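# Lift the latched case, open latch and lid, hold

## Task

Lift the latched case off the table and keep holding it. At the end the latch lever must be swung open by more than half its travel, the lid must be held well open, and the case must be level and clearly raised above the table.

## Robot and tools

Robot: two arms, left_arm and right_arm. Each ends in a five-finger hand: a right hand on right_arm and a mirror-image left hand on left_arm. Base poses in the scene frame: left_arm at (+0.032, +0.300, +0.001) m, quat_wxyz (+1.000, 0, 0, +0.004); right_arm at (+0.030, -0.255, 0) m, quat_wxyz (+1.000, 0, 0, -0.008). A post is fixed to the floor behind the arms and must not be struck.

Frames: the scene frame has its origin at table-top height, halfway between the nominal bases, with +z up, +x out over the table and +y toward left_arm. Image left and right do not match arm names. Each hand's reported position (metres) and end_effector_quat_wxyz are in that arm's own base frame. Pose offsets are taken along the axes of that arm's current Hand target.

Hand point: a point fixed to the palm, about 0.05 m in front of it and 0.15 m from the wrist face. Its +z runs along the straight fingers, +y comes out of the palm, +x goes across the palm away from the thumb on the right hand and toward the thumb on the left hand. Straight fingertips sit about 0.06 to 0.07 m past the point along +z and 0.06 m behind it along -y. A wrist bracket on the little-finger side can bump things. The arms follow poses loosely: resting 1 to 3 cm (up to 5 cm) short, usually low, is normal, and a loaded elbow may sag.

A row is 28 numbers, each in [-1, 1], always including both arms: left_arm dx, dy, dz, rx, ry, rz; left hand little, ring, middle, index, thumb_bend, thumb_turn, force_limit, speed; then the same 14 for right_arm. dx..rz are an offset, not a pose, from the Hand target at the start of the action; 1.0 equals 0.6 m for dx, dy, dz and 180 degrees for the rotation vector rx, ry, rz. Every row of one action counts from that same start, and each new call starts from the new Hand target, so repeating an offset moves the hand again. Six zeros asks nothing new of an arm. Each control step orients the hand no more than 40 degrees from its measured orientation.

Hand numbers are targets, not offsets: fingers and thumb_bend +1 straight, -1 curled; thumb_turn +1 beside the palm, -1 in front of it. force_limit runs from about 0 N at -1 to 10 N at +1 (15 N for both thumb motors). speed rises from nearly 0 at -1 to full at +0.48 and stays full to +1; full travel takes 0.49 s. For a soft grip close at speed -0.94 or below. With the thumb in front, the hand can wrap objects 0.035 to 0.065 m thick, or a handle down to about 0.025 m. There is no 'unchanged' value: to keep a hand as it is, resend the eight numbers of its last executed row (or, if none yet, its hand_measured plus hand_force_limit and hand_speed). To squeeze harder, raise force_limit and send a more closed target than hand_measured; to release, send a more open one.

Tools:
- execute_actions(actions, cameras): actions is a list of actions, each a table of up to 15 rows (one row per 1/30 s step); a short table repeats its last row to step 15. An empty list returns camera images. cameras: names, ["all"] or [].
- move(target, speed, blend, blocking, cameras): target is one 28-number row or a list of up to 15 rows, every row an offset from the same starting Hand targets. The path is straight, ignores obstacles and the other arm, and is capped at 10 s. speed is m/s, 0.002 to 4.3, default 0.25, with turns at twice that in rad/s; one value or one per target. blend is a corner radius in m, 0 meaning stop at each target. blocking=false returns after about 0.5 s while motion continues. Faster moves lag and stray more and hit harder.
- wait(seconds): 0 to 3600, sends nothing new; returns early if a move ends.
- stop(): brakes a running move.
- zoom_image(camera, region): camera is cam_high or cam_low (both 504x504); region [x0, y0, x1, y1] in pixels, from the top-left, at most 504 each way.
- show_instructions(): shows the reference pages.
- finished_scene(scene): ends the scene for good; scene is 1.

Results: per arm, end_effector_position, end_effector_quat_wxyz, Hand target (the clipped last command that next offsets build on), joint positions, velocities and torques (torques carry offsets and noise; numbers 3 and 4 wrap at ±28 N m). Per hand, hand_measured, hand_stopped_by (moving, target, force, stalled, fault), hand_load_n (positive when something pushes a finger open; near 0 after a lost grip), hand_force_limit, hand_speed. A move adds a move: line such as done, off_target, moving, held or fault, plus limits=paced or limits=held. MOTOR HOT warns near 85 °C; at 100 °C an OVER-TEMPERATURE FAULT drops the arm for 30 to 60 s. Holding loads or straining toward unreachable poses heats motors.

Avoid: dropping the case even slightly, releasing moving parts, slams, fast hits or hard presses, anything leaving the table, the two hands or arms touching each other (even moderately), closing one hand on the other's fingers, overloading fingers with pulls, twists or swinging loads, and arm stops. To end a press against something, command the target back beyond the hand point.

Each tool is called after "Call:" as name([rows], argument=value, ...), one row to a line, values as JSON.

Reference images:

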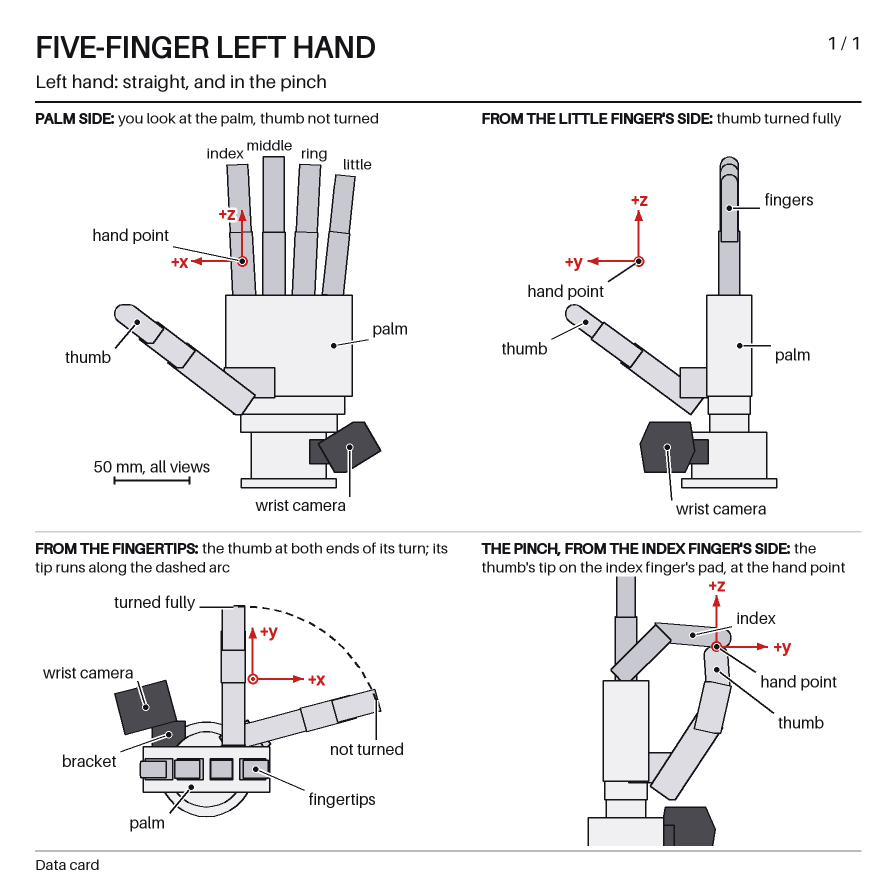

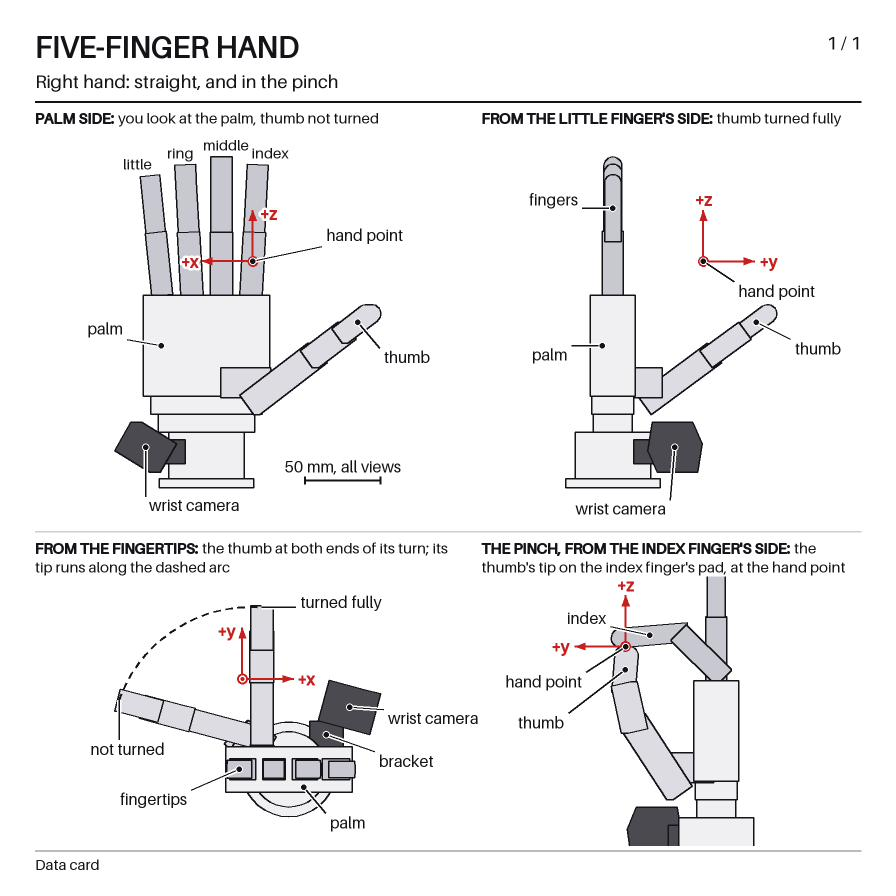

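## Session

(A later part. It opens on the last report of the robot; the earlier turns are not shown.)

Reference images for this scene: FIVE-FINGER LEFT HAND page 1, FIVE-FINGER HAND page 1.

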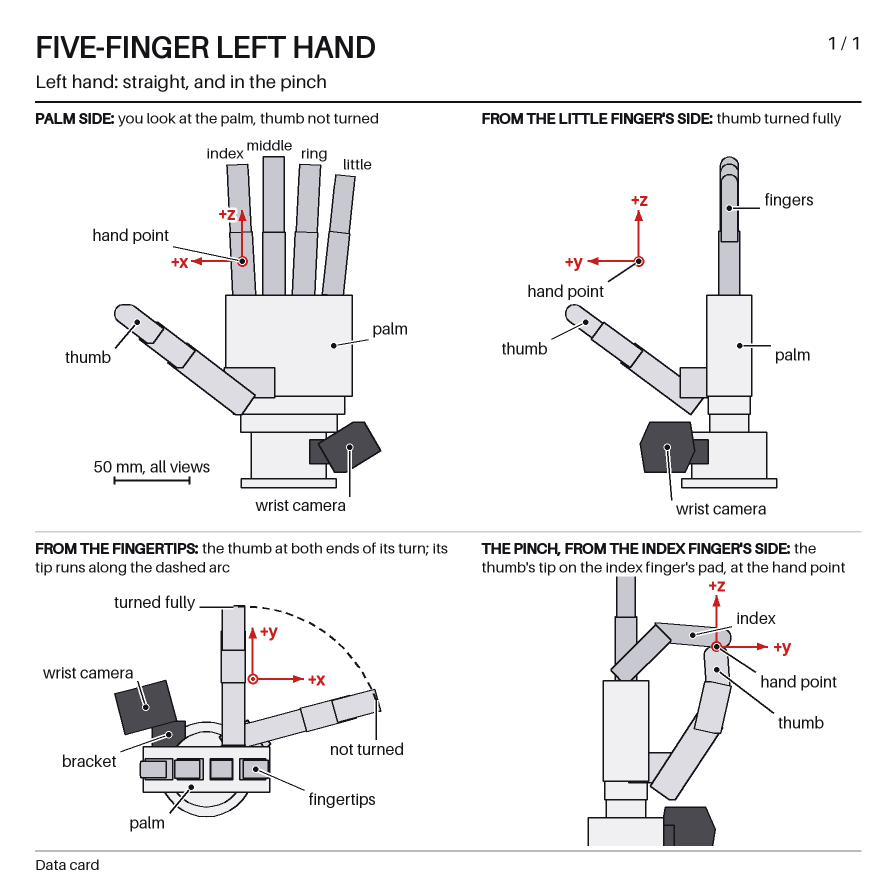

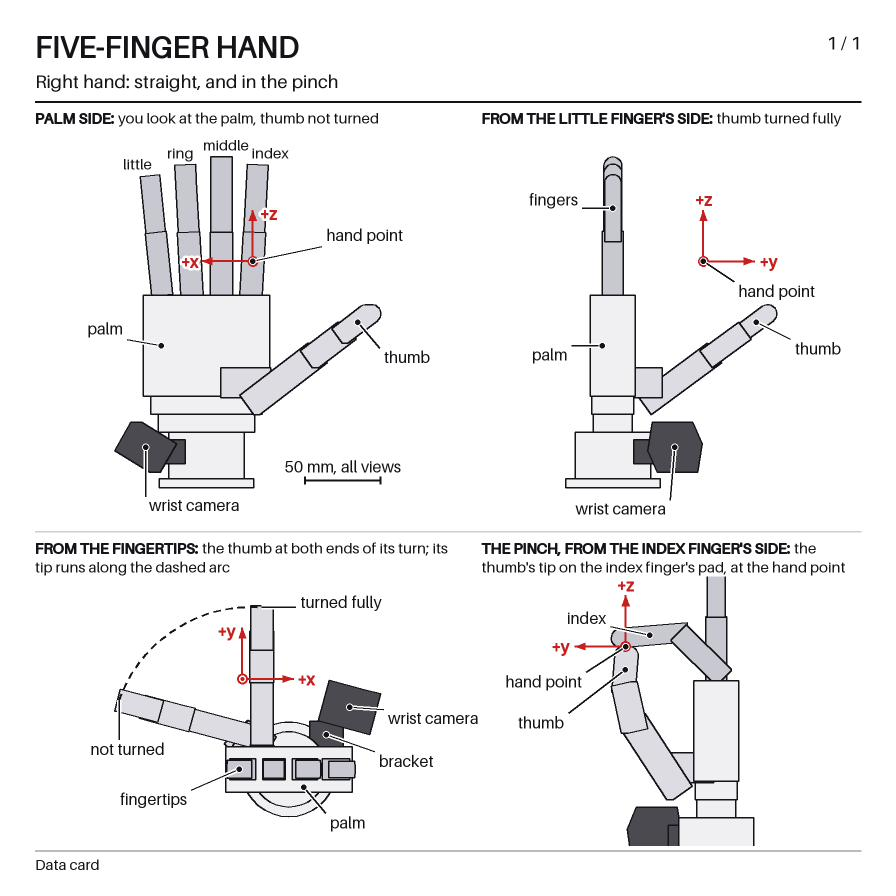

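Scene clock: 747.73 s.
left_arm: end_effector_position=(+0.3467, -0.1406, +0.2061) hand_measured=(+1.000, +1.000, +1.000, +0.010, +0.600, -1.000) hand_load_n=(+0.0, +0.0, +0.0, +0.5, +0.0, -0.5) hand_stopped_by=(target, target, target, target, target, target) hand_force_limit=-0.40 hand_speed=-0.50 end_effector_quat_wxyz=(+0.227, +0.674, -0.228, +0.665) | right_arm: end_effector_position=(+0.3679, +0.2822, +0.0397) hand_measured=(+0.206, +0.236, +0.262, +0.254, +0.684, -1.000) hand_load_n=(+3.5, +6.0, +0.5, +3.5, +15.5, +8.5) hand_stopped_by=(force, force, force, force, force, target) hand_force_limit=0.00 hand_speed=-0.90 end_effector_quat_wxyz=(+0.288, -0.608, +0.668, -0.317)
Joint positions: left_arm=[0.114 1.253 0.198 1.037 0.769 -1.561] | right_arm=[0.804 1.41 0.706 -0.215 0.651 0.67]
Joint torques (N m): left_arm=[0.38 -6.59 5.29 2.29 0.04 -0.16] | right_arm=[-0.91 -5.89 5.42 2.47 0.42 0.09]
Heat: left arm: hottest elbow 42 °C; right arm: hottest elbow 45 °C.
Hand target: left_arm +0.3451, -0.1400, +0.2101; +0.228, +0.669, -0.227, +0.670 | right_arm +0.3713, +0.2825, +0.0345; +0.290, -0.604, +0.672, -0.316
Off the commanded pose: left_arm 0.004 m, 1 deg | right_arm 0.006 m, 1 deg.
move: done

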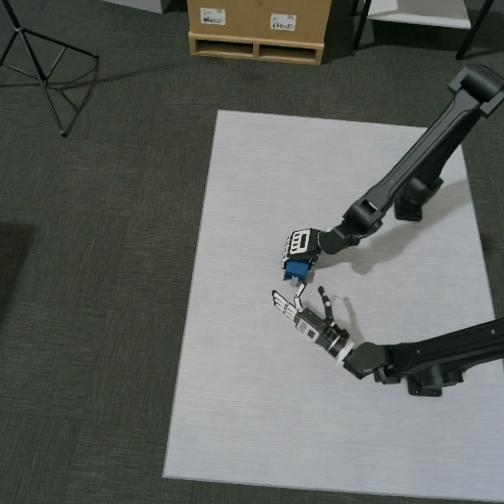

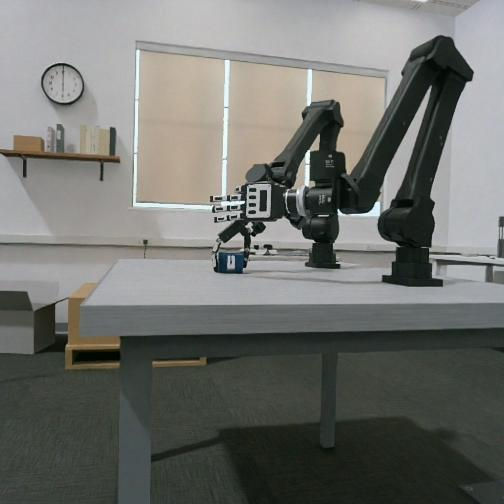

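Call:
execute_actions([
  [[0,0,0,0,0,0,1,1,1,0.01,0.6,-1,-0.4,-0.5,0,0,0,0,0,0,0.9,0.9,0.9,0.9,1,-1,-0.3,-0.85]],
])

Call:
move([
  [0,0,0,0,0,0,1,1,1,0.01,0.6,-1,-0.4,-0.5,-0.0013,-0.1292,-0.1055,0,0,0,0.9,0.9,0.9,0.9,1,-1,-0.3,-0.85],
  [0,0,0,0,0,0,1,1,1,0.01,0.6,-1,-0.4,-0.5,0.2555,-0.1592,-0.2038,0,0,0,0.9,0.9,0.9,0.9,1,-1,-0.3,-0.85],
], speed=[0.1,0.2], blend=0.02, cameras=["all"])

Call:
zoom_image(camera="cam_high", region=[260, 230, 340, 310])

Call:
zoom_image(camera="cam_low", region=[195, 220, 265, 290])

Scene clock: 752.40 s.
left_arm: end_effector_position=(+0.3467, -0.1406, +0.2061) hand_measured=(+1.000, +1.000, +1.000, +0.010, +0.600, -1.000) hand_load_n=(+0.0, +0.0, +0.0, +0.0, +0.0, +0.0) hand_stopped_by=(target, target, target, target, target, target) hand_force_limit=-0.40 hand_speed=-0.50 end_effector_quat_wxyz=(+0.227, +0.674, -0.228, +0.665) | right_arm: end_effector_position=(+0.3687, +0.2832, +0.0381) hand_measured=(+0.900, +0.900, +0.900, +0.900, +1.000, -1.000) hand_load_n=(+0.0, -0.5, -0.5, +0.0, +0.0, +0.0) hand_stopped_by=(target, target, target, target, target, target) hand_force_limit=-0.30 hand_speed=-0.85 end_effector_quat_wxyz=(+0.290, -0.608, +0.668, -0.317)
Joint positions: left_arm=[0.114 1.253 0.198 1.037 0.769 -1.561] | right_arm=[0.804 1.416 0.706 -0.206 0.651 0.67]
Joint torques (N m): left_arm=[0.38 -6.59 5.3 2.29 0.04 -0.16] | right_arm=[-0.85 -6.42 5.44 2.1 0.43 0.09]
Heat: left arm: hottest elbow 42 °C; right arm: hottest elbow 44 °C.
Hand target: left_arm +0.3451, -0.1400, +0.2101; +0.228, +0.669, -0.227, +0.670 | right_arm +0.3713, +0.2826, +0.0346; +0.291, -0.603, +0.672, -0.316
Off the commanded pose: left_arm 0.004 m, 1 deg | right_arm 0.004 m, 1 deg.

Scene clock: 754.97 s.
left_arm: end_effector_position=(+0.3467, -0.1406, +0.2061) hand_measured=(+1.000, +1.000, +1.000, +0.010, +0.600, -1.000) hand_load_n=(+0.0, +0.0, +0.0, +0.0, +0.0, +0.0) hand_stopped_by=(target, target, target, target, target, target) hand_force_limit=-0.40 hand_speed=-0.50 end_effector_quat_wxyz=(+0.227, +0.674, -0.228, +0.665) | right_arm: end_effector_position=(+0.3233, +0.1336, +0.1893) hand_measured=(+0.900, +0.900, +0.900, +0.900, +1.000, -1.000) hand_load_n=(+0.0, -0.5, +0.0, +0.0, +0.0, +0.0) hand_stopped_by=(target, target, target, target, target, target) hand_force_limit=-0.30 hand_speed=-0.85 end_effector_quat_wxyz=(+0.299, -0.595, +0.676, -0.316)
Joint positions: left_arm=[0.114 1.253 0.198 1.037 0.769 -1.561] | right_arm=[0.499 0.778 0.68 -0.664 0.452 0.43]
Joint torques (N m): left_arm=[0.44 -6.59 5.3 2.28 0.04 -0.16] | right_arm=[-0.5 -1.38 7.23 1.5 0.27 -0.15]
Heat: left arm: hottest elbow 42 °C; right arm: hottest elbow 44 °C.
Hand target: left_arm +0.3451, -0.1400, +0.2101; +0.228, +0.669, -0.227, +0.670 | right_arm +0.3212, +0.1322, +0.1845; +0.291, -0.603, +0.672, -0.316
Off the commanded pose: left_arm 0.004 m, 1 deg | right_arm 0.005 m, 1 deg.
move: done

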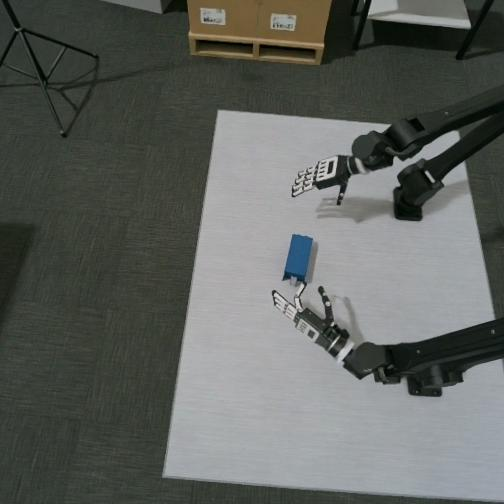

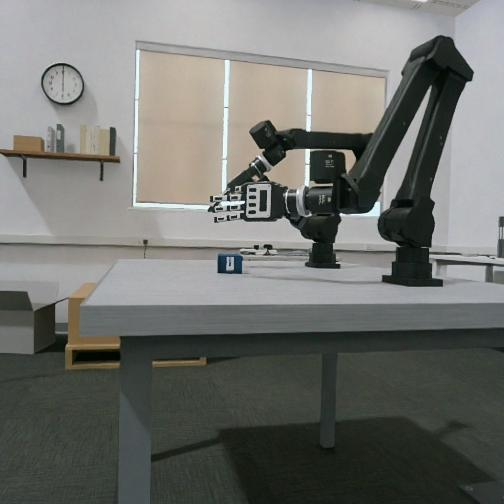

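Scaled by 6.300.

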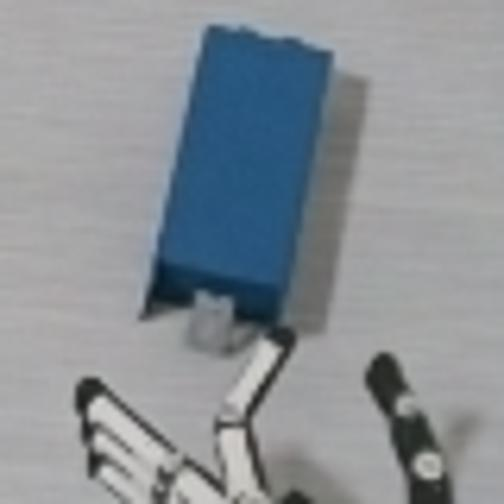

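Scaled by 7.200.

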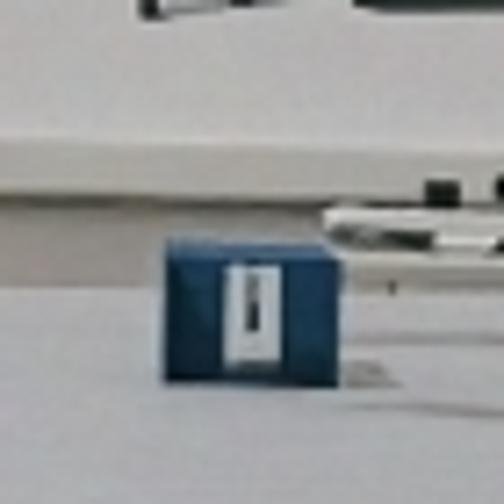

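Call:
move([
  [0.0333,-0.0022,0.03,0.1298,-0.2893,0.4142,1,1,1,0.01,0.49,-1,-0.4,-0.5,0,0,0,0,0,0,0.9,0.9,0.9,0.9,1,-1,-0.3,-0.85],
  [-0.15,0.0958,0.1517,0.1298,-0.2893,0.4142,1,1,1,0.01,0.49,-1,-0.4,-0.5,0,0,0,0,0,0,0.9,0.9,0.9,0.9,1,-1,-0.3,-0.85],
], speed=0.15, cameras=["all"])

Call:
zoom_image(camera="cam_high", region=[260, 230, 340, 310])

Call:
zoom_image(camera="cam_low", region=[195, 210, 265, 280])

Scene clock: 772.43 s.
left_arm: end_effector_position=(+0.3747, -0.2301, +0.1056) hand_measured=(+1.000, +1.000, +1.000, +0.010, +0.490, -1.000) hand_load_n=(-0.5, +0.0, +0.0, +0.0, +0.0, +0.0) hand_stopped_by=(target, target, target, target, target, target) hand_force_limit=-0.40 hand_speed=-0.50 end_effector_quat_wxyz=(-0.452, +0.633, -0.530, +0.338) | right_arm: end_effector_position=(+0.3233, +0.1336, +0.1893) hand_measured=(+0.900, +0.900, +0.900, +0.900, +1.000, -1.000) hand_load_n=(+0.0, +0.0, +0.0, +0.0, +0.0, +0.0) hand_stopped_by=(target, target, target, target, target, target) hand_force_limit=-0.30 hand_speed=-0.85 end_effector_quat_wxyz=(+0.299, -0.595, +0.676, -0.316)
Joint positions: left_arm=[-0.84 1.228 0.583 -0.037 -0.958 -0.531] | right_arm=[0.499 0.778 0.68 -0.664 0.452 0.43]
Joint torques (N m): left_arm=[-0.09 -8.82 9.55 1.99 -0.73 -0.17] | right_arm=[-0.5 -1.38 7.24 1.5 0.27 -0.14]
Heat: left arm: hottest elbow 42 °C; right arm: hottest elbow 44 °C.
Hand target: left_arm +0.3823, -0.2411, +0.1201; -0.447, +0.638, -0.514, +0.359 | right_arm +0.3212, +0.1322, +0.1845; +0.291, -0.603, +0.672, -0.316
Off the commanded pose: left_arm 0.020 m, 3 deg | right_arm 0.005 m, 1 deg.
move: off_target (left_arm)

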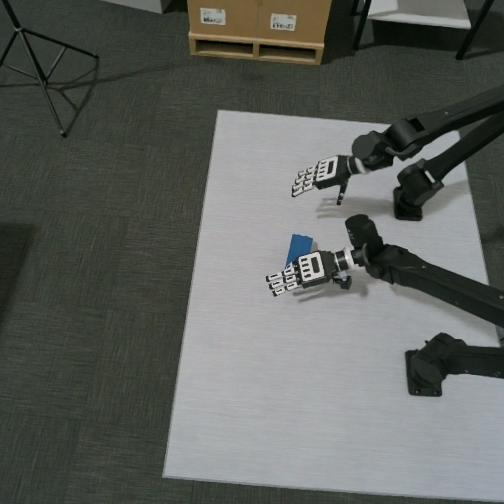

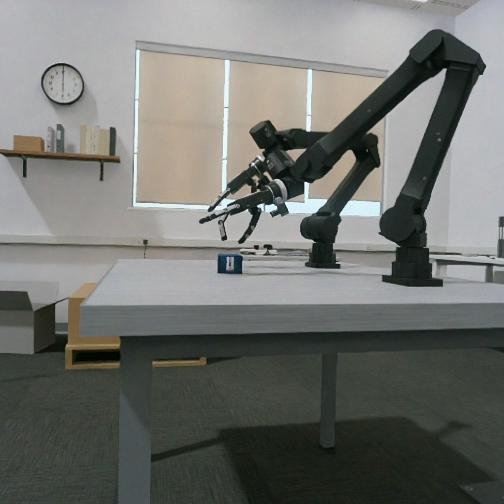

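Scaled by 6.300.

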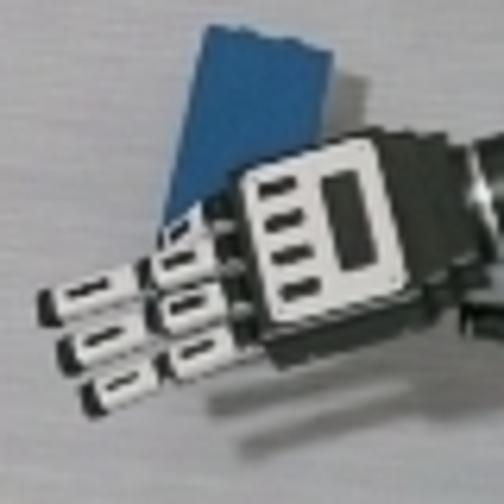

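Scaled by 7.200.

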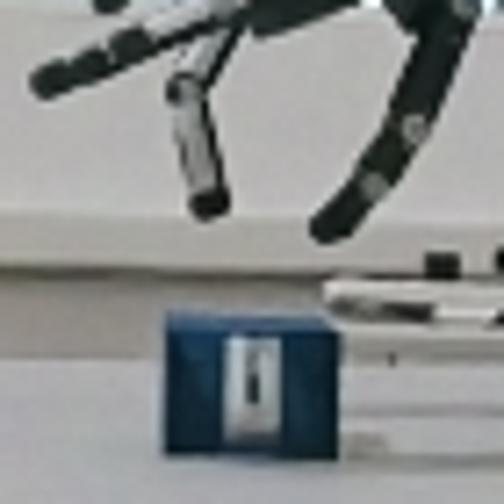

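Call:
execute_actions(actions=[])

Scene clock: 780.33 s.
left_arm: end_effector_position=(+0.3747, -0.2302, +0.1056) hand_measured=(+1.000, +1.000, +1.000, +0.010, +0.490, -1.000) hand_load_n=(+0.0, +0.0, +0.0, +0.0, +0.0, +0.0) hand_stopped_by=(target, target, target, target, target, target) hand_force_limit=-0.40 hand_speed=-0.50 end_effector_quat_wxyz=(-0.452, +0.633, -0.530, +0.338) | right_arm: end_effector_position=(+0.3233, +0.1336, +0.1893) hand_measured=(+0.900, +0.900, +0.900, +0.900, +1.000, -1.000) hand_load_n=(+0.0, +0.0, +0.0, +0.0, +0.0, +0.5) hand_stopped_by=(target, target, target, target, target, target) hand_force_limit=-0.30 hand_speed=-0.85 end_effector_quat_wxyz=(+0.299, -0.595, +0.676, -0.316)
Joint positions: left_arm=[-0.84 1.228 0.583 -0.037 -0.958 -0.532] | right_arm=[0.499 0.778 0.68 -0.664 0.452 0.43]
Joint velocities: within noise
Joint torques (N m): left_arm=[-0.09 -8.94 9.51 1.99 -0.73 -0.15] | right_arm=[-0.5 -1.38 7.24 1.5 0.27 -0.14]
Motor temperatures (°C): left_arm=[28 33 42 30 29 26] | right_arm=[28 34 43 28 28 30]
Heat: left arm: hottest elbow 42 °C; right arm: hottest elbow 43 °C.
Hand target: left_arm +0.3823, -0.2411, +0.1201; -0.447, +0.638, -0.514, +0.359 | right_arm +0.3212, +0.1322, +0.1845; +0.291, -0.603, +0.672, -0.316
Off the commanded pose: left_arm 0.020 m, 3 deg | right_arm 0.005 m, 1 deg.

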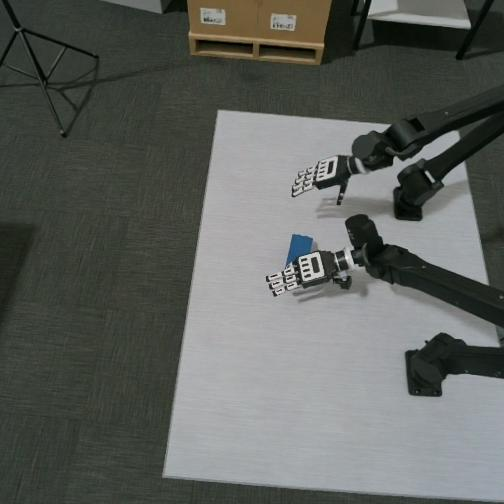

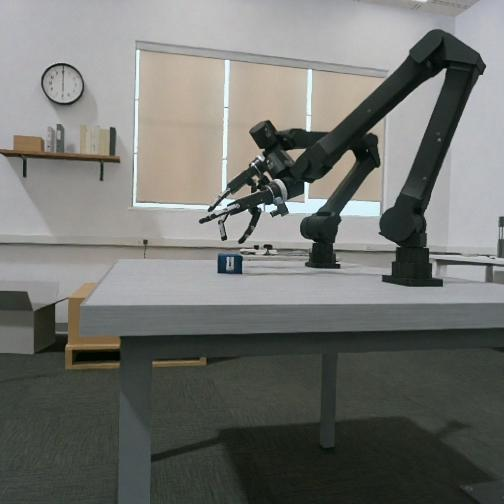

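Call:
move(target=[0.01445,0.0693,0.0292,0,0,0,1,1,1,0.01,0.49,-1,-0.4,-0.5,0,0,0,0,0,0,0.9,0.9,0.9,0.9,1,-1,-0.3,-0.85], speed=0.12, cameras=["cam_low","cam_high"])

Call:
zoom_image(camera="cam_low", region=[195, 210, 265, 280])

Scene clock: 786.47 s.
left_arm: end_effector_position=(+0.3868, -0.2447, +0.0731) hand_measured=(+1.000, +1.000, +1.000, +0.010, +0.490, -1.000) hand_load_n=(+0.0, +0.0, +0.0, +0.0, +0.0, +0.0) hand_stopped_by=(target, target, target, target, target, target) hand_force_limit=-0.40 hand_speed=-0.50 end_effector_quat_wxyz=(-0.451, +0.635, -0.521, +0.349) | right_arm: end_effector_position=(+0.3233, +0.1336, +0.1893) hand_measured=(+0.900, +0.900, +0.900, +0.900, +1.000, -1.000) hand_load_n=(+0.0, +0.0, +0.0, +0.0, +0.0, +0.0) hand_stopped_by=(target, target, target, target, target, target) hand_force_limit=-0.30 hand_speed=-0.85 end_effector_quat_wxyz=(+0.299, -0.595, +0.676, -0.316)
Joint positions: left_arm=[-0.844 1.362 0.572 0.13 -0.963 -0.54] | right_arm=[0.499 0.778 0.68 -0.664 0.452 0.43]
Joint torques (N m): left_arm=[-0.44 -9.82 6.79 1.99 -0.72 -0.14] | right_arm=[-0.5 -1.38 7.24 1.51 0.27 -0.14]
Heat: left arm: hottest elbow 42 °C; right arm: hottest elbow 43 °C.
Hand target: left_arm +0.3864, -0.2491, +0.0752; -0.447, +0.638, -0.514, +0.359 | right_arm +0.3212, +0.1322, +0.1845; +0.291, -0.603, +0.672, -0.316
Off the commanded pose: left_arm 0.005 m, 1 deg | right_arm 0.005 m, 1 deg.
move: done

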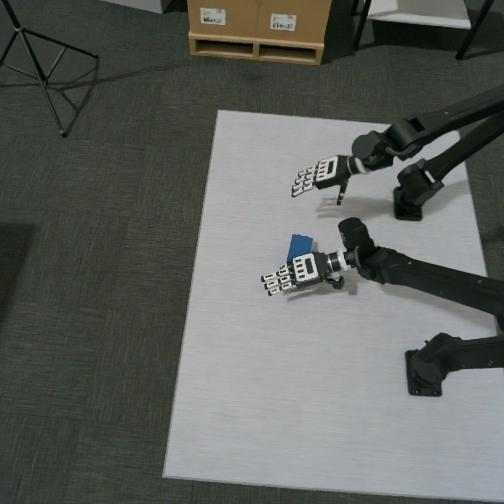

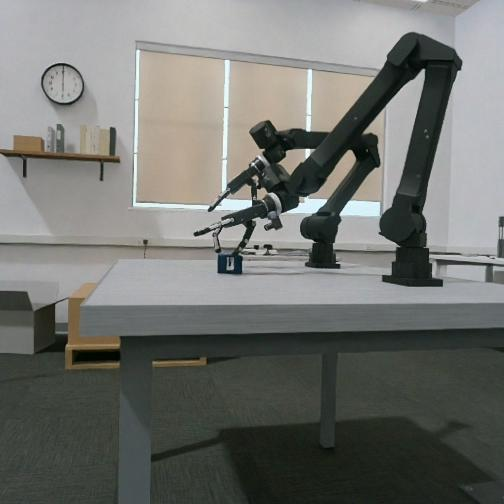

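Scaled by 7.200.

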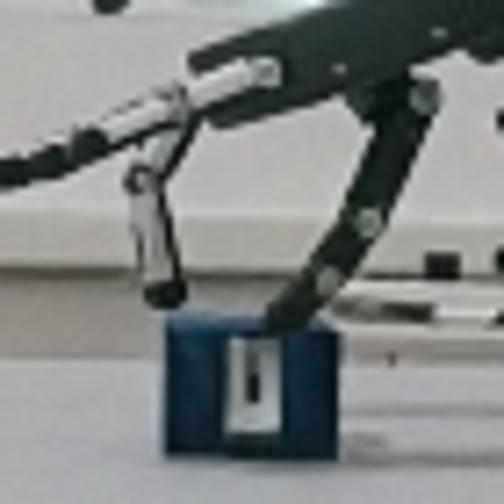

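Call:
move(target=[-0.0142,0.0044,-0.0122,0,0,0,1,1,1,0.01,0.49,-1,-0.4,-0.5,0,0,0,0,0,0,0.9,0.9,0.9,0.9,1,-1,-0.3,-0.85], speed=0.1, cameras=["cam_low","cam_high"])

Call:
zoom_image(camera="cam_low", region=[195, 210, 265, 280])

Call:
zoom_image(camera="cam_high", region=[265, 215, 335, 285])

Scene clock: 790.13 s.
left_arm: end_effector_position=(+0.3780, -0.2388, +0.0704) hand_measured=(+1.000, +1.000, +1.000, +0.010, +0.490, -1.000) hand_load_n=(+0.0, +0.0, +0.0, +0.0, +0.0, +0.0) hand_stopped_by=(target, target, target, target, target, target) hand_force_limit=-0.40 hand_speed=-0.50 end_effector_quat_wxyz=(-0.451, +0.635, -0.522, +0.349) | right_arm: end_effector_position=(+0.3233, +0.1336, +0.1893) hand_measured=(+0.900, +0.900, +0.900, +0.900, +1.000, -1.000) hand_load_n=(+0.0, +0.0, +0.0, +0.0, +0.0, +0.0) hand_stopped_by=(target, target, target, target, target, target) hand_force_limit=-0.30 hand_speed=-0.85 end_effector_quat_wxyz=(+0.299, -0.595, +0.676, -0.316)
Joint positions: left_arm=[-0.852 1.342 0.544 0.13 -0.97 -0.547] | right_arm=[0.499 0.778 0.68 -0.664 0.452 0.43]
Joint torques (N m): left_arm=[-0.32 -9.99 6.69 1.61 -0.72 -0.17] | right_arm=[-0.5 -1.38 7.23 1.5 0.27 -0.14]
Heat: left arm: hottest elbow 42 °C; right arm: hottest elbow 43 °C.
Hand target: left_arm +0.3769, -0.2423, +0.0750; -0.447, +0.638, -0.514, +0.359 | right_arm +0.3212, +0.1322, +0.1845; +0.291, -0.603, +0.672, -0.316
Off the commanded pose: left_arm 0.006 m, 2 deg | right_arm 0.005 m, 1 deg.
move: done

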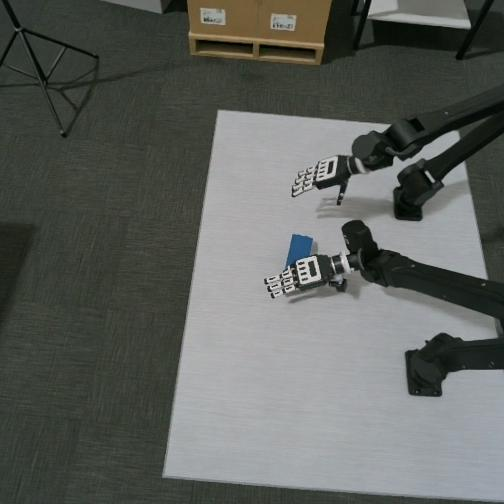

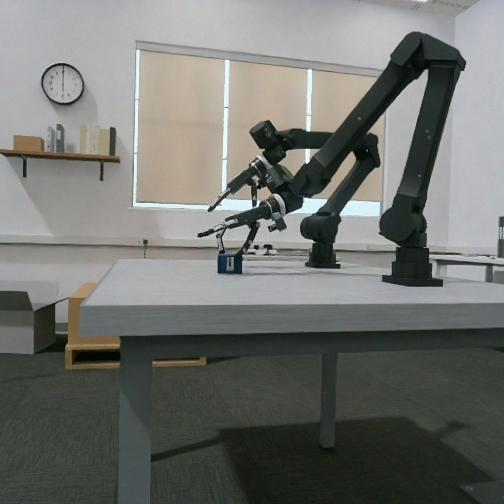

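Scaled by 7.200.

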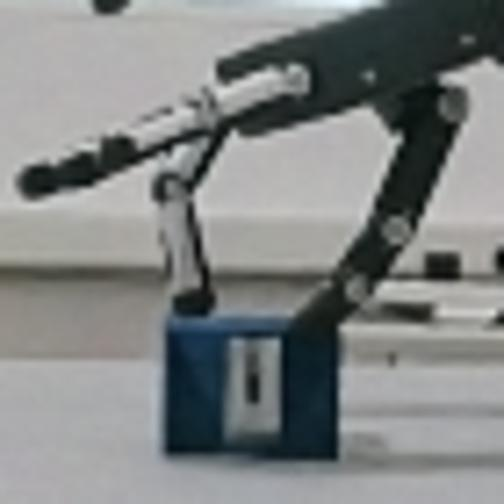

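Scaled by 7.200.

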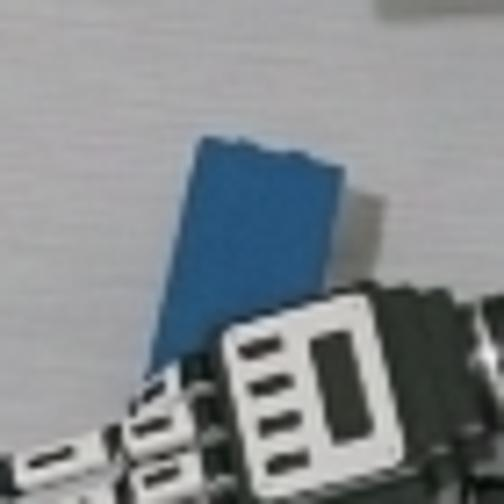

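Call:
move(target=[-0.0016,0.0398,0.0148,0,0,0,1,1,1,0.01,0.49,-1,-0.4,-0.5,0,0,0,0,0,0,0.9,0.9,0.9,0.9,1,-1,-0.3,-0.85], speed=0.08, cameras=["cam_low","cam_high"])

Call:
zoom_image(camera="cam_low", region=[195, 210, 265, 280])

Scene clock: 792.53 s.
left_arm: end_effector_position=(+0.3809, -0.2414, +0.0584) hand_measured=(+1.000, +1.000, +1.000, +0.010, +0.490, -1.000) hand_load_n=(+0.0, +0.0, +0.0, +0.0, -0.5, -1.0) hand_stopped_by=(target, target, target, target, target, target) hand_force_limit=-0.40 hand_speed=-0.50 end_effector_quat_wxyz=(-0.450, +0.637, -0.511, +0.361) | right_arm: end_effector_position=(+0.3233, +0.1336, +0.1893) hand_measured=(+0.900, +0.900, +0.900, +0.900, +1.000, -1.000) hand_load_n=(+0.0, +0.0, +0.0, +0.0, +0.0, +0.5) hand_stopped_by=(target, target, target, target, target, target) hand_force_limit=-0.30 hand_speed=-0.85 end_effector_quat_wxyz=(+0.299, -0.595, +0.676, -0.316)
Joint positions: left_arm=[-0.852 1.39 0.523 0.229 -0.974 -0.55] | right_arm=[0.499 0.778 0.68 -0.664 0.452 0.43]
Joint torques (N m): left_arm=[-0.21 -8.35 5.59 1.83 -0.47 -0.11] | right_arm=[-0.5 -1.38 7.24 1.5 0.27 -0.14]
Heat: left arm: hottest elbow 42 °C; right arm: hottest elbow 43 °C.
Hand target: left_arm +0.3770, -0.2415, +0.0498; -0.447, +0.638, -0.514, +0.360 | right_arm +0.3212, +0.1322, +0.1845; +0.291, -0.603, +0.672, -0.316
Off the commanded pose: left_arm 0.010 m, 1 deg | right_arm 0.005 m, 1 deg.
move: done

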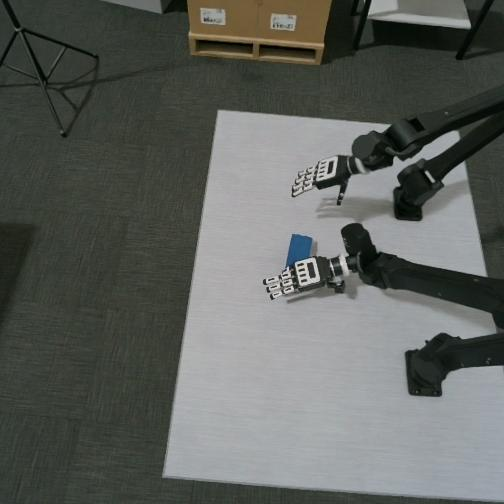

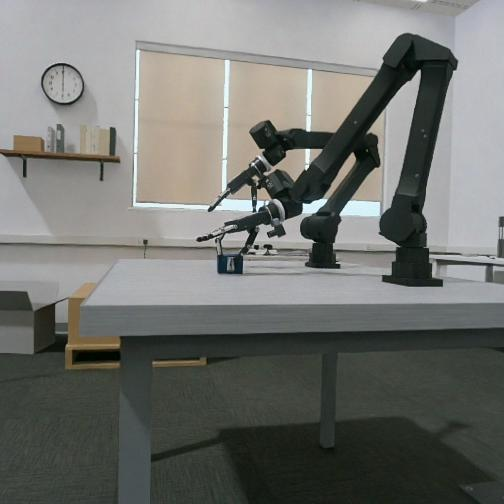

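Scaled by 7.200.

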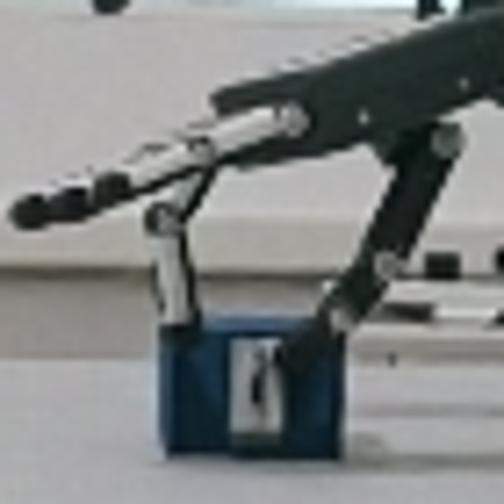

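Call:
move(target=[-0.012,-0.0370,-0.0118,0,0,0,1,1,1,-0.02,0.49,-1,-0.4,-0.5,0,0,0,0,0,0,0.9,0.9,0.9,0.9,1,-1,-0.3,-0.85], speed=0.08, cameras=["cam_low","cam_high"])

Call:
zoom_image(camera="cam_low", region=[195, 210, 265, 280])

Scene clock: 797.20 s.
left_arm: end_effector_position=(+0.3768, -0.2385, +0.0744) hand_measured=(+1.000, +1.000, +1.000, -0.020, +0.490, -1.000) hand_load_n=(+0.0, +0.0, +0.0, +0.0, +0.0, +0.0) hand_stopped_by=(target, target, target, target, target, target) hand_force_limit=-0.40 hand_speed=-0.50 end_effector_quat_wxyz=(-0.445, +0.638, -0.512, +0.365) | right_arm: end_effector_position=(+0.3233, +0.1336, +0.1893) hand_measured=(+0.900, +0.900, +0.900, +0.900, +1.000, -1.000) hand_load_n=(+0.0, +0.0, +0.0, +0.0, +0.0, +0.0) hand_stopped_by=(target, target, target, target, target, target) hand_force_limit=-0.30 hand_speed=-0.85 end_effector_quat_wxyz=(+0.299, -0.595, +0.676, -0.316)
Joint positions: left_arm=[-0.85 1.324 0.523 0.168 -0.962 -0.55] | right_arm=[0.499 0.778 0.68 -0.664 0.452 0.43]
Joint torques (N m): left_arm=[0.73 -9.58 6.61 1.07 -0.51 0.05] | right_arm=[-0.44 -1.38 7.24 1.5 0.27 -0.14]
Heat: left arm: hottest elbow 42 °C; right arm: hottest elbow 43 °C.
Hand target: left_arm +0.3764, -0.2342, +0.0730; -0.447, +0.638, -0.514, +0.360 | right_arm +0.3212, +0.1322, +0.1845; +0.291, -0.603, +0.672, -0.316
Off the commanded pose: left_arm 0.004 m, 1 deg | right_arm 0.005 m, 1 deg.
move: done

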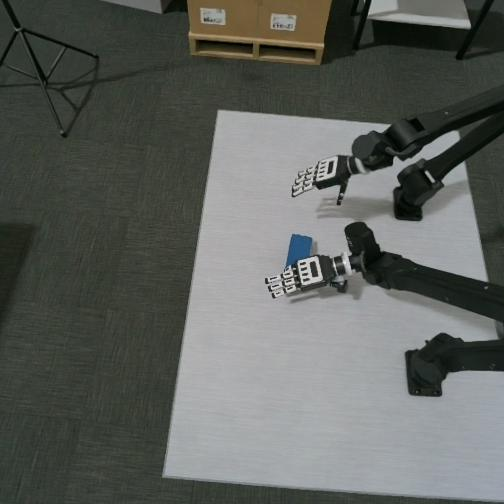

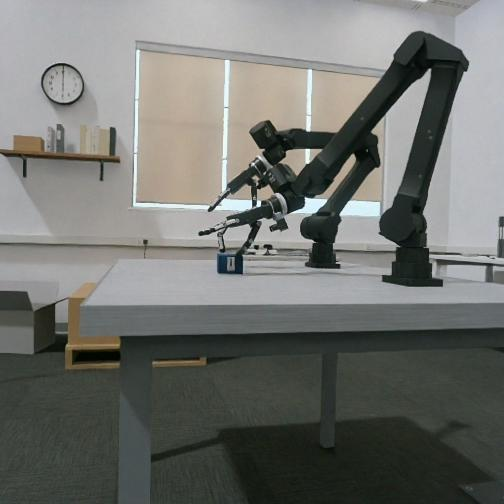

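Scaled by 7.200.

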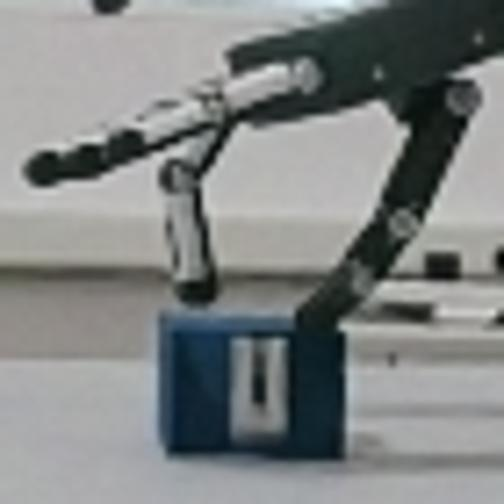

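Call:
move([
  [-0.0152,-0.0003,0.0007,0,0,0,1,1,1,-0.02,0.49,-1,-0.4,-0.5,0,0,0,0,0,0,0.9,0.9,0.9,0.9,1,-1,-0.3,-0.85],
  [-0.0152,0.0452,0.0172,0,0,0,1,1,1,-0.02,0.49,-1,-0.4,-0.5,0,0,0,0,0,0,0.9,0.9,0.9,0.9,1,-1,-0.3,-0.85],
], speed=0.08, cameras=["cam_low","cam_high"])

Call:
zoom_image(camera="cam_low", region=[195, 210, 265, 280])

Scene clock: 800.30 s.
left_arm: end_effector_position=(+0.3732, -0.2270, +0.0438) hand_measured=(+1.000, +1.000, +1.000, -0.020, +0.490, -1.000) hand_load_n=(+0.0, +0.0, +0.0, +0.0, +0.0, +0.0) hand_stopped_by=(target, target, target, target, target, target) hand_force_limit=-0.40 hand_speed=-0.50 end_effector_quat_wxyz=(-0.444, +0.640, -0.514, +0.359) | right_arm: end_effector_position=(+0.3233, +0.1336, +0.1893) hand_measured=(+0.900, +0.900, +0.900, +0.900, +1.000, -1.000) hand_load_n=(+0.0, -0.5, +0.0, +0.0, +0.0, +0.0) hand_stopped_by=(target, target, target, target, target, target) hand_force_limit=-0.30 hand_speed=-0.85 end_effector_quat_wxyz=(+0.299, -0.595, +0.676, -0.316)
Joint positions: left_arm=[-0.834 1.389 0.471 0.279 -0.949 -0.546] | right_arm=[0.499 0.778 0.68 -0.664 0.452 0.43]
Joint torques (N m): left_arm=[0.67 -9.05 5.97 2.03 -0.53 0.15] | right_arm=[-0.5 -1.38 7.23 1.5 0.27 -0.14]
Heat: left arm: hottest elbow 42 °C; right arm: hottest elbow 43 °C.
Hand target: left_arm +0.3748, -0.2251, +0.0439; -0.447, +0.638, -0.514, +0.359 | right_arm +0.3212, +0.1322, +0.1845; +0.291, -0.603, +0.672, -0.316
Off the commanded pose: left_arm 0.002 m, 0 deg | right_arm 0.005 m, 1 deg.
move: done

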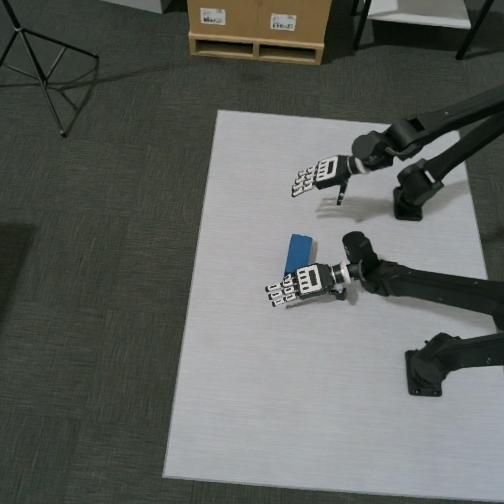

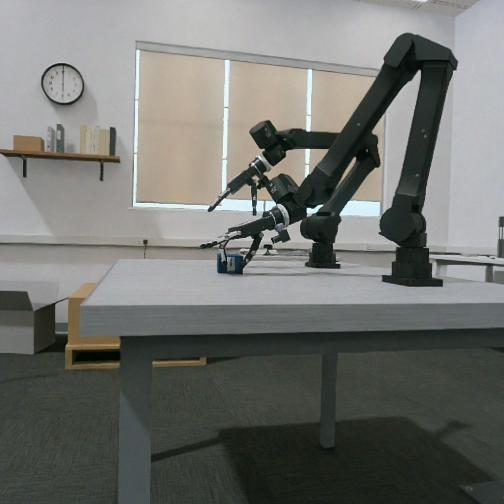

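Scaled by 7.200.

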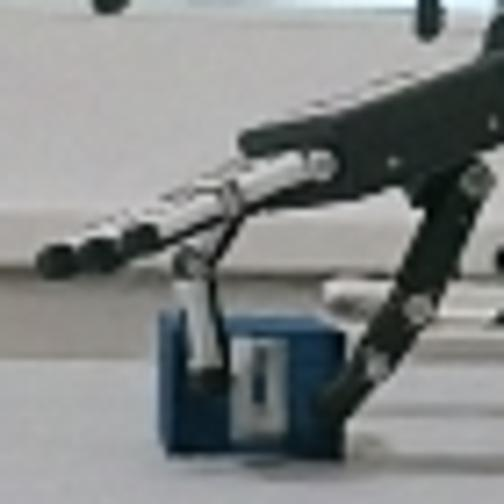

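Call:
move(target=[0.0115,-0.0022,0.006,0,0,0,1,1,1,-0.02,0.49,-1,-0.4,-0.5,0,0,0,0,0,0,0.9,0.9,0.9,0.9,1,-1,-0.3,-0.85], speed=0.08, cameras=["cam_low","cam_high"])

Call:
zoom_image(camera="cam_low", region=[195, 210, 265, 280])

Scene clock: 802.73 s.
left_arm: end_effector_position=(+0.3723, -0.2260, +0.0382) hand_measured=(+1.000, +1.000, +1.000, -0.020, +0.490, -1.000) hand_load_n=(+0.0, +0.0, +0.0, +0.0, +0.0, +0.0) hand_stopped_by=(target, target, target, target, target, target) hand_force_limit=-0.40 hand_speed=-0.50 end_effector_quat_wxyz=(-0.445, +0.639, -0.518, +0.353) | right_arm: end_effector_position=(+0.3233, +0.1336, +0.1893) hand_measured=(+0.900, +0.900, +0.900, +0.900, +1.000, -1.000) hand_load_n=(+0.0, +0.0, +0.0, +0.0, +0.0, +0.0) hand_stopped_by=(target, target, target, target, target, target) hand_force_limit=-0.30 hand_speed=-0.85 end_effector_quat_wxyz=(+0.299, -0.595, +0.676, -0.316)
Joint positions: left_arm=[-0.834 1.403 0.471 0.279 -0.949 -0.545] | right_arm=[0.499 0.778 0.68 -0.664 0.452 0.43]
Joint torques (N m): left_arm=[0.62 -8.7 7.46 1.98 -0.56 0.15] | right_arm=[-0.44 -1.38 7.23 1.51 0.27 -0.14]
Heat: left arm: hottest elbow 41 °C; right arm: hottest elbow 43 °C.
Hand target: left_arm +0.3800, -0.2310, +0.0440; -0.447, +0.638, -0.514, +0.359 | right_arm +0.3212, +0.1322, +0.1845; +0.291, -0.603, +0.672, -0.316
Off the commanded pose: left_arm 0.011 m, 1 deg | right_arm 0.005 m, 1 deg.
move: off_target (left_arm)

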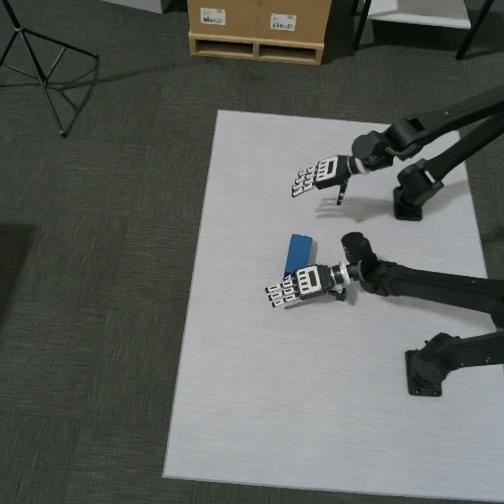

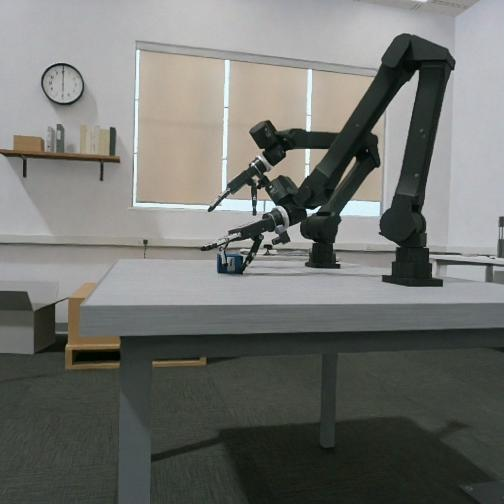

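Scaled by 7.200.

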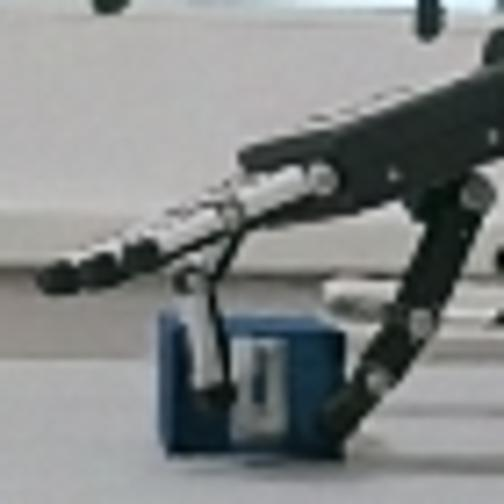

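Call:
move(target=[0.0061,-0.0137,0.0081,0,0,0,1,1,1,0.03,0.49,-1,-0.4,-0.5,0,0,0,0,0,0,0.9,0.9,0.9,0.9,1,-1,-0.3,-0.85], speed=0.08, cameras=["cam_low","cam_high"])

Call:
zoom_image(camera="cam_low", region=[195, 210, 265, 280])

Scene clock: 807.23 s.
left_arm: end_effector_position=(+0.3743, -0.2225, +0.0371) hand_measured=(+1.000, +1.000, +1.000, +0.030, +0.490, -1.000) hand_load_n=(+0.0, +0.0, +0.0, +0.0, +0.0, +0.0) hand_stopped_by=(target, target, target, target, target, target) hand_force_limit=-0.40 hand_speed=-0.50 end_effector_quat_wxyz=(-0.446, +0.639, -0.521, +0.349) | right_arm: end_effector_position=(+0.3233, +0.1336, +0.1893) hand_measured=(+0.900, +0.900, +0.900, +0.900, +1.000, -1.000) hand_load_n=(+0.0, +0.0, +0.0, +0.0, +0.0, +0.0) hand_stopped_by=(target, target, target, target, target, target) hand_force_limit=-0.30 hand_speed=-0.85 end_effector_quat_wxyz=(+0.299, -0.595, +0.676, -0.316)
Joint positions: left_arm=[-0.822 1.403 0.471 0.279 -0.94 -0.533] | right_arm=[0.499 0.778 0.68 -0.664 0.452 0.43]
Joint torques (N m): left_arm=[0.73 -9 8.99 1.51 -0.51 0.14] | right_arm=[-0.44 -1.38 7.24 1.51 0.27 -0.14]
Heat: left arm: hottest elbow 41 °C; right arm: hottest elbow 43 °C.
Hand target: left_arm +0.3880, -0.2330, +0.0500; -0.447, +0.638, -0.514, +0.359 | right_arm +0.3212, +0.1322, +0.1845; +0.291, -0.603, +0.672, -0.316
Off the commanded pose: left_arm 0.022 m, 1 deg | right_arm 0.005 m, 1 deg.
move: off_target (left_arm)

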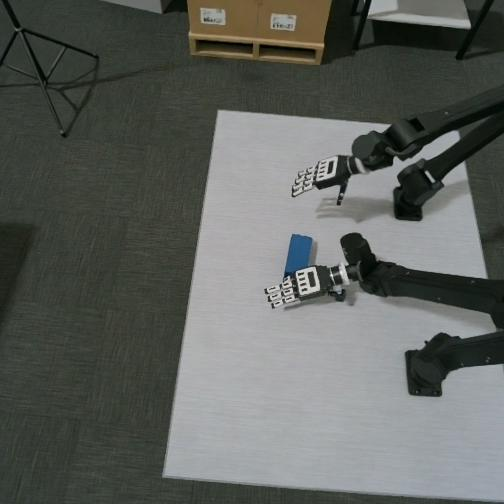

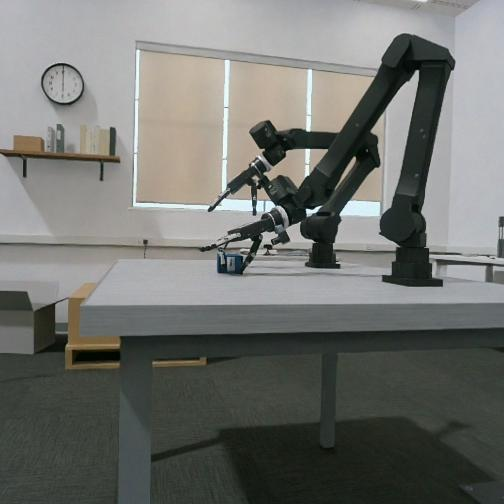

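Scaled by 7.200.

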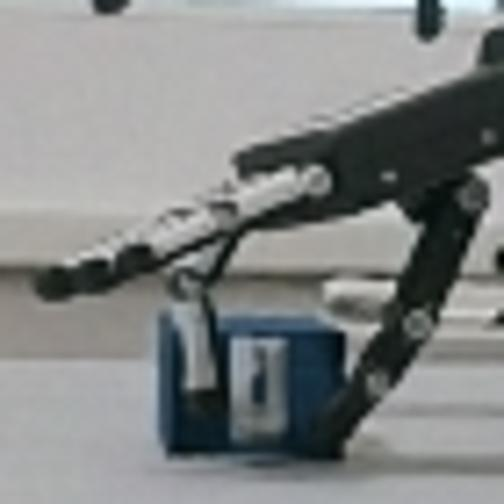

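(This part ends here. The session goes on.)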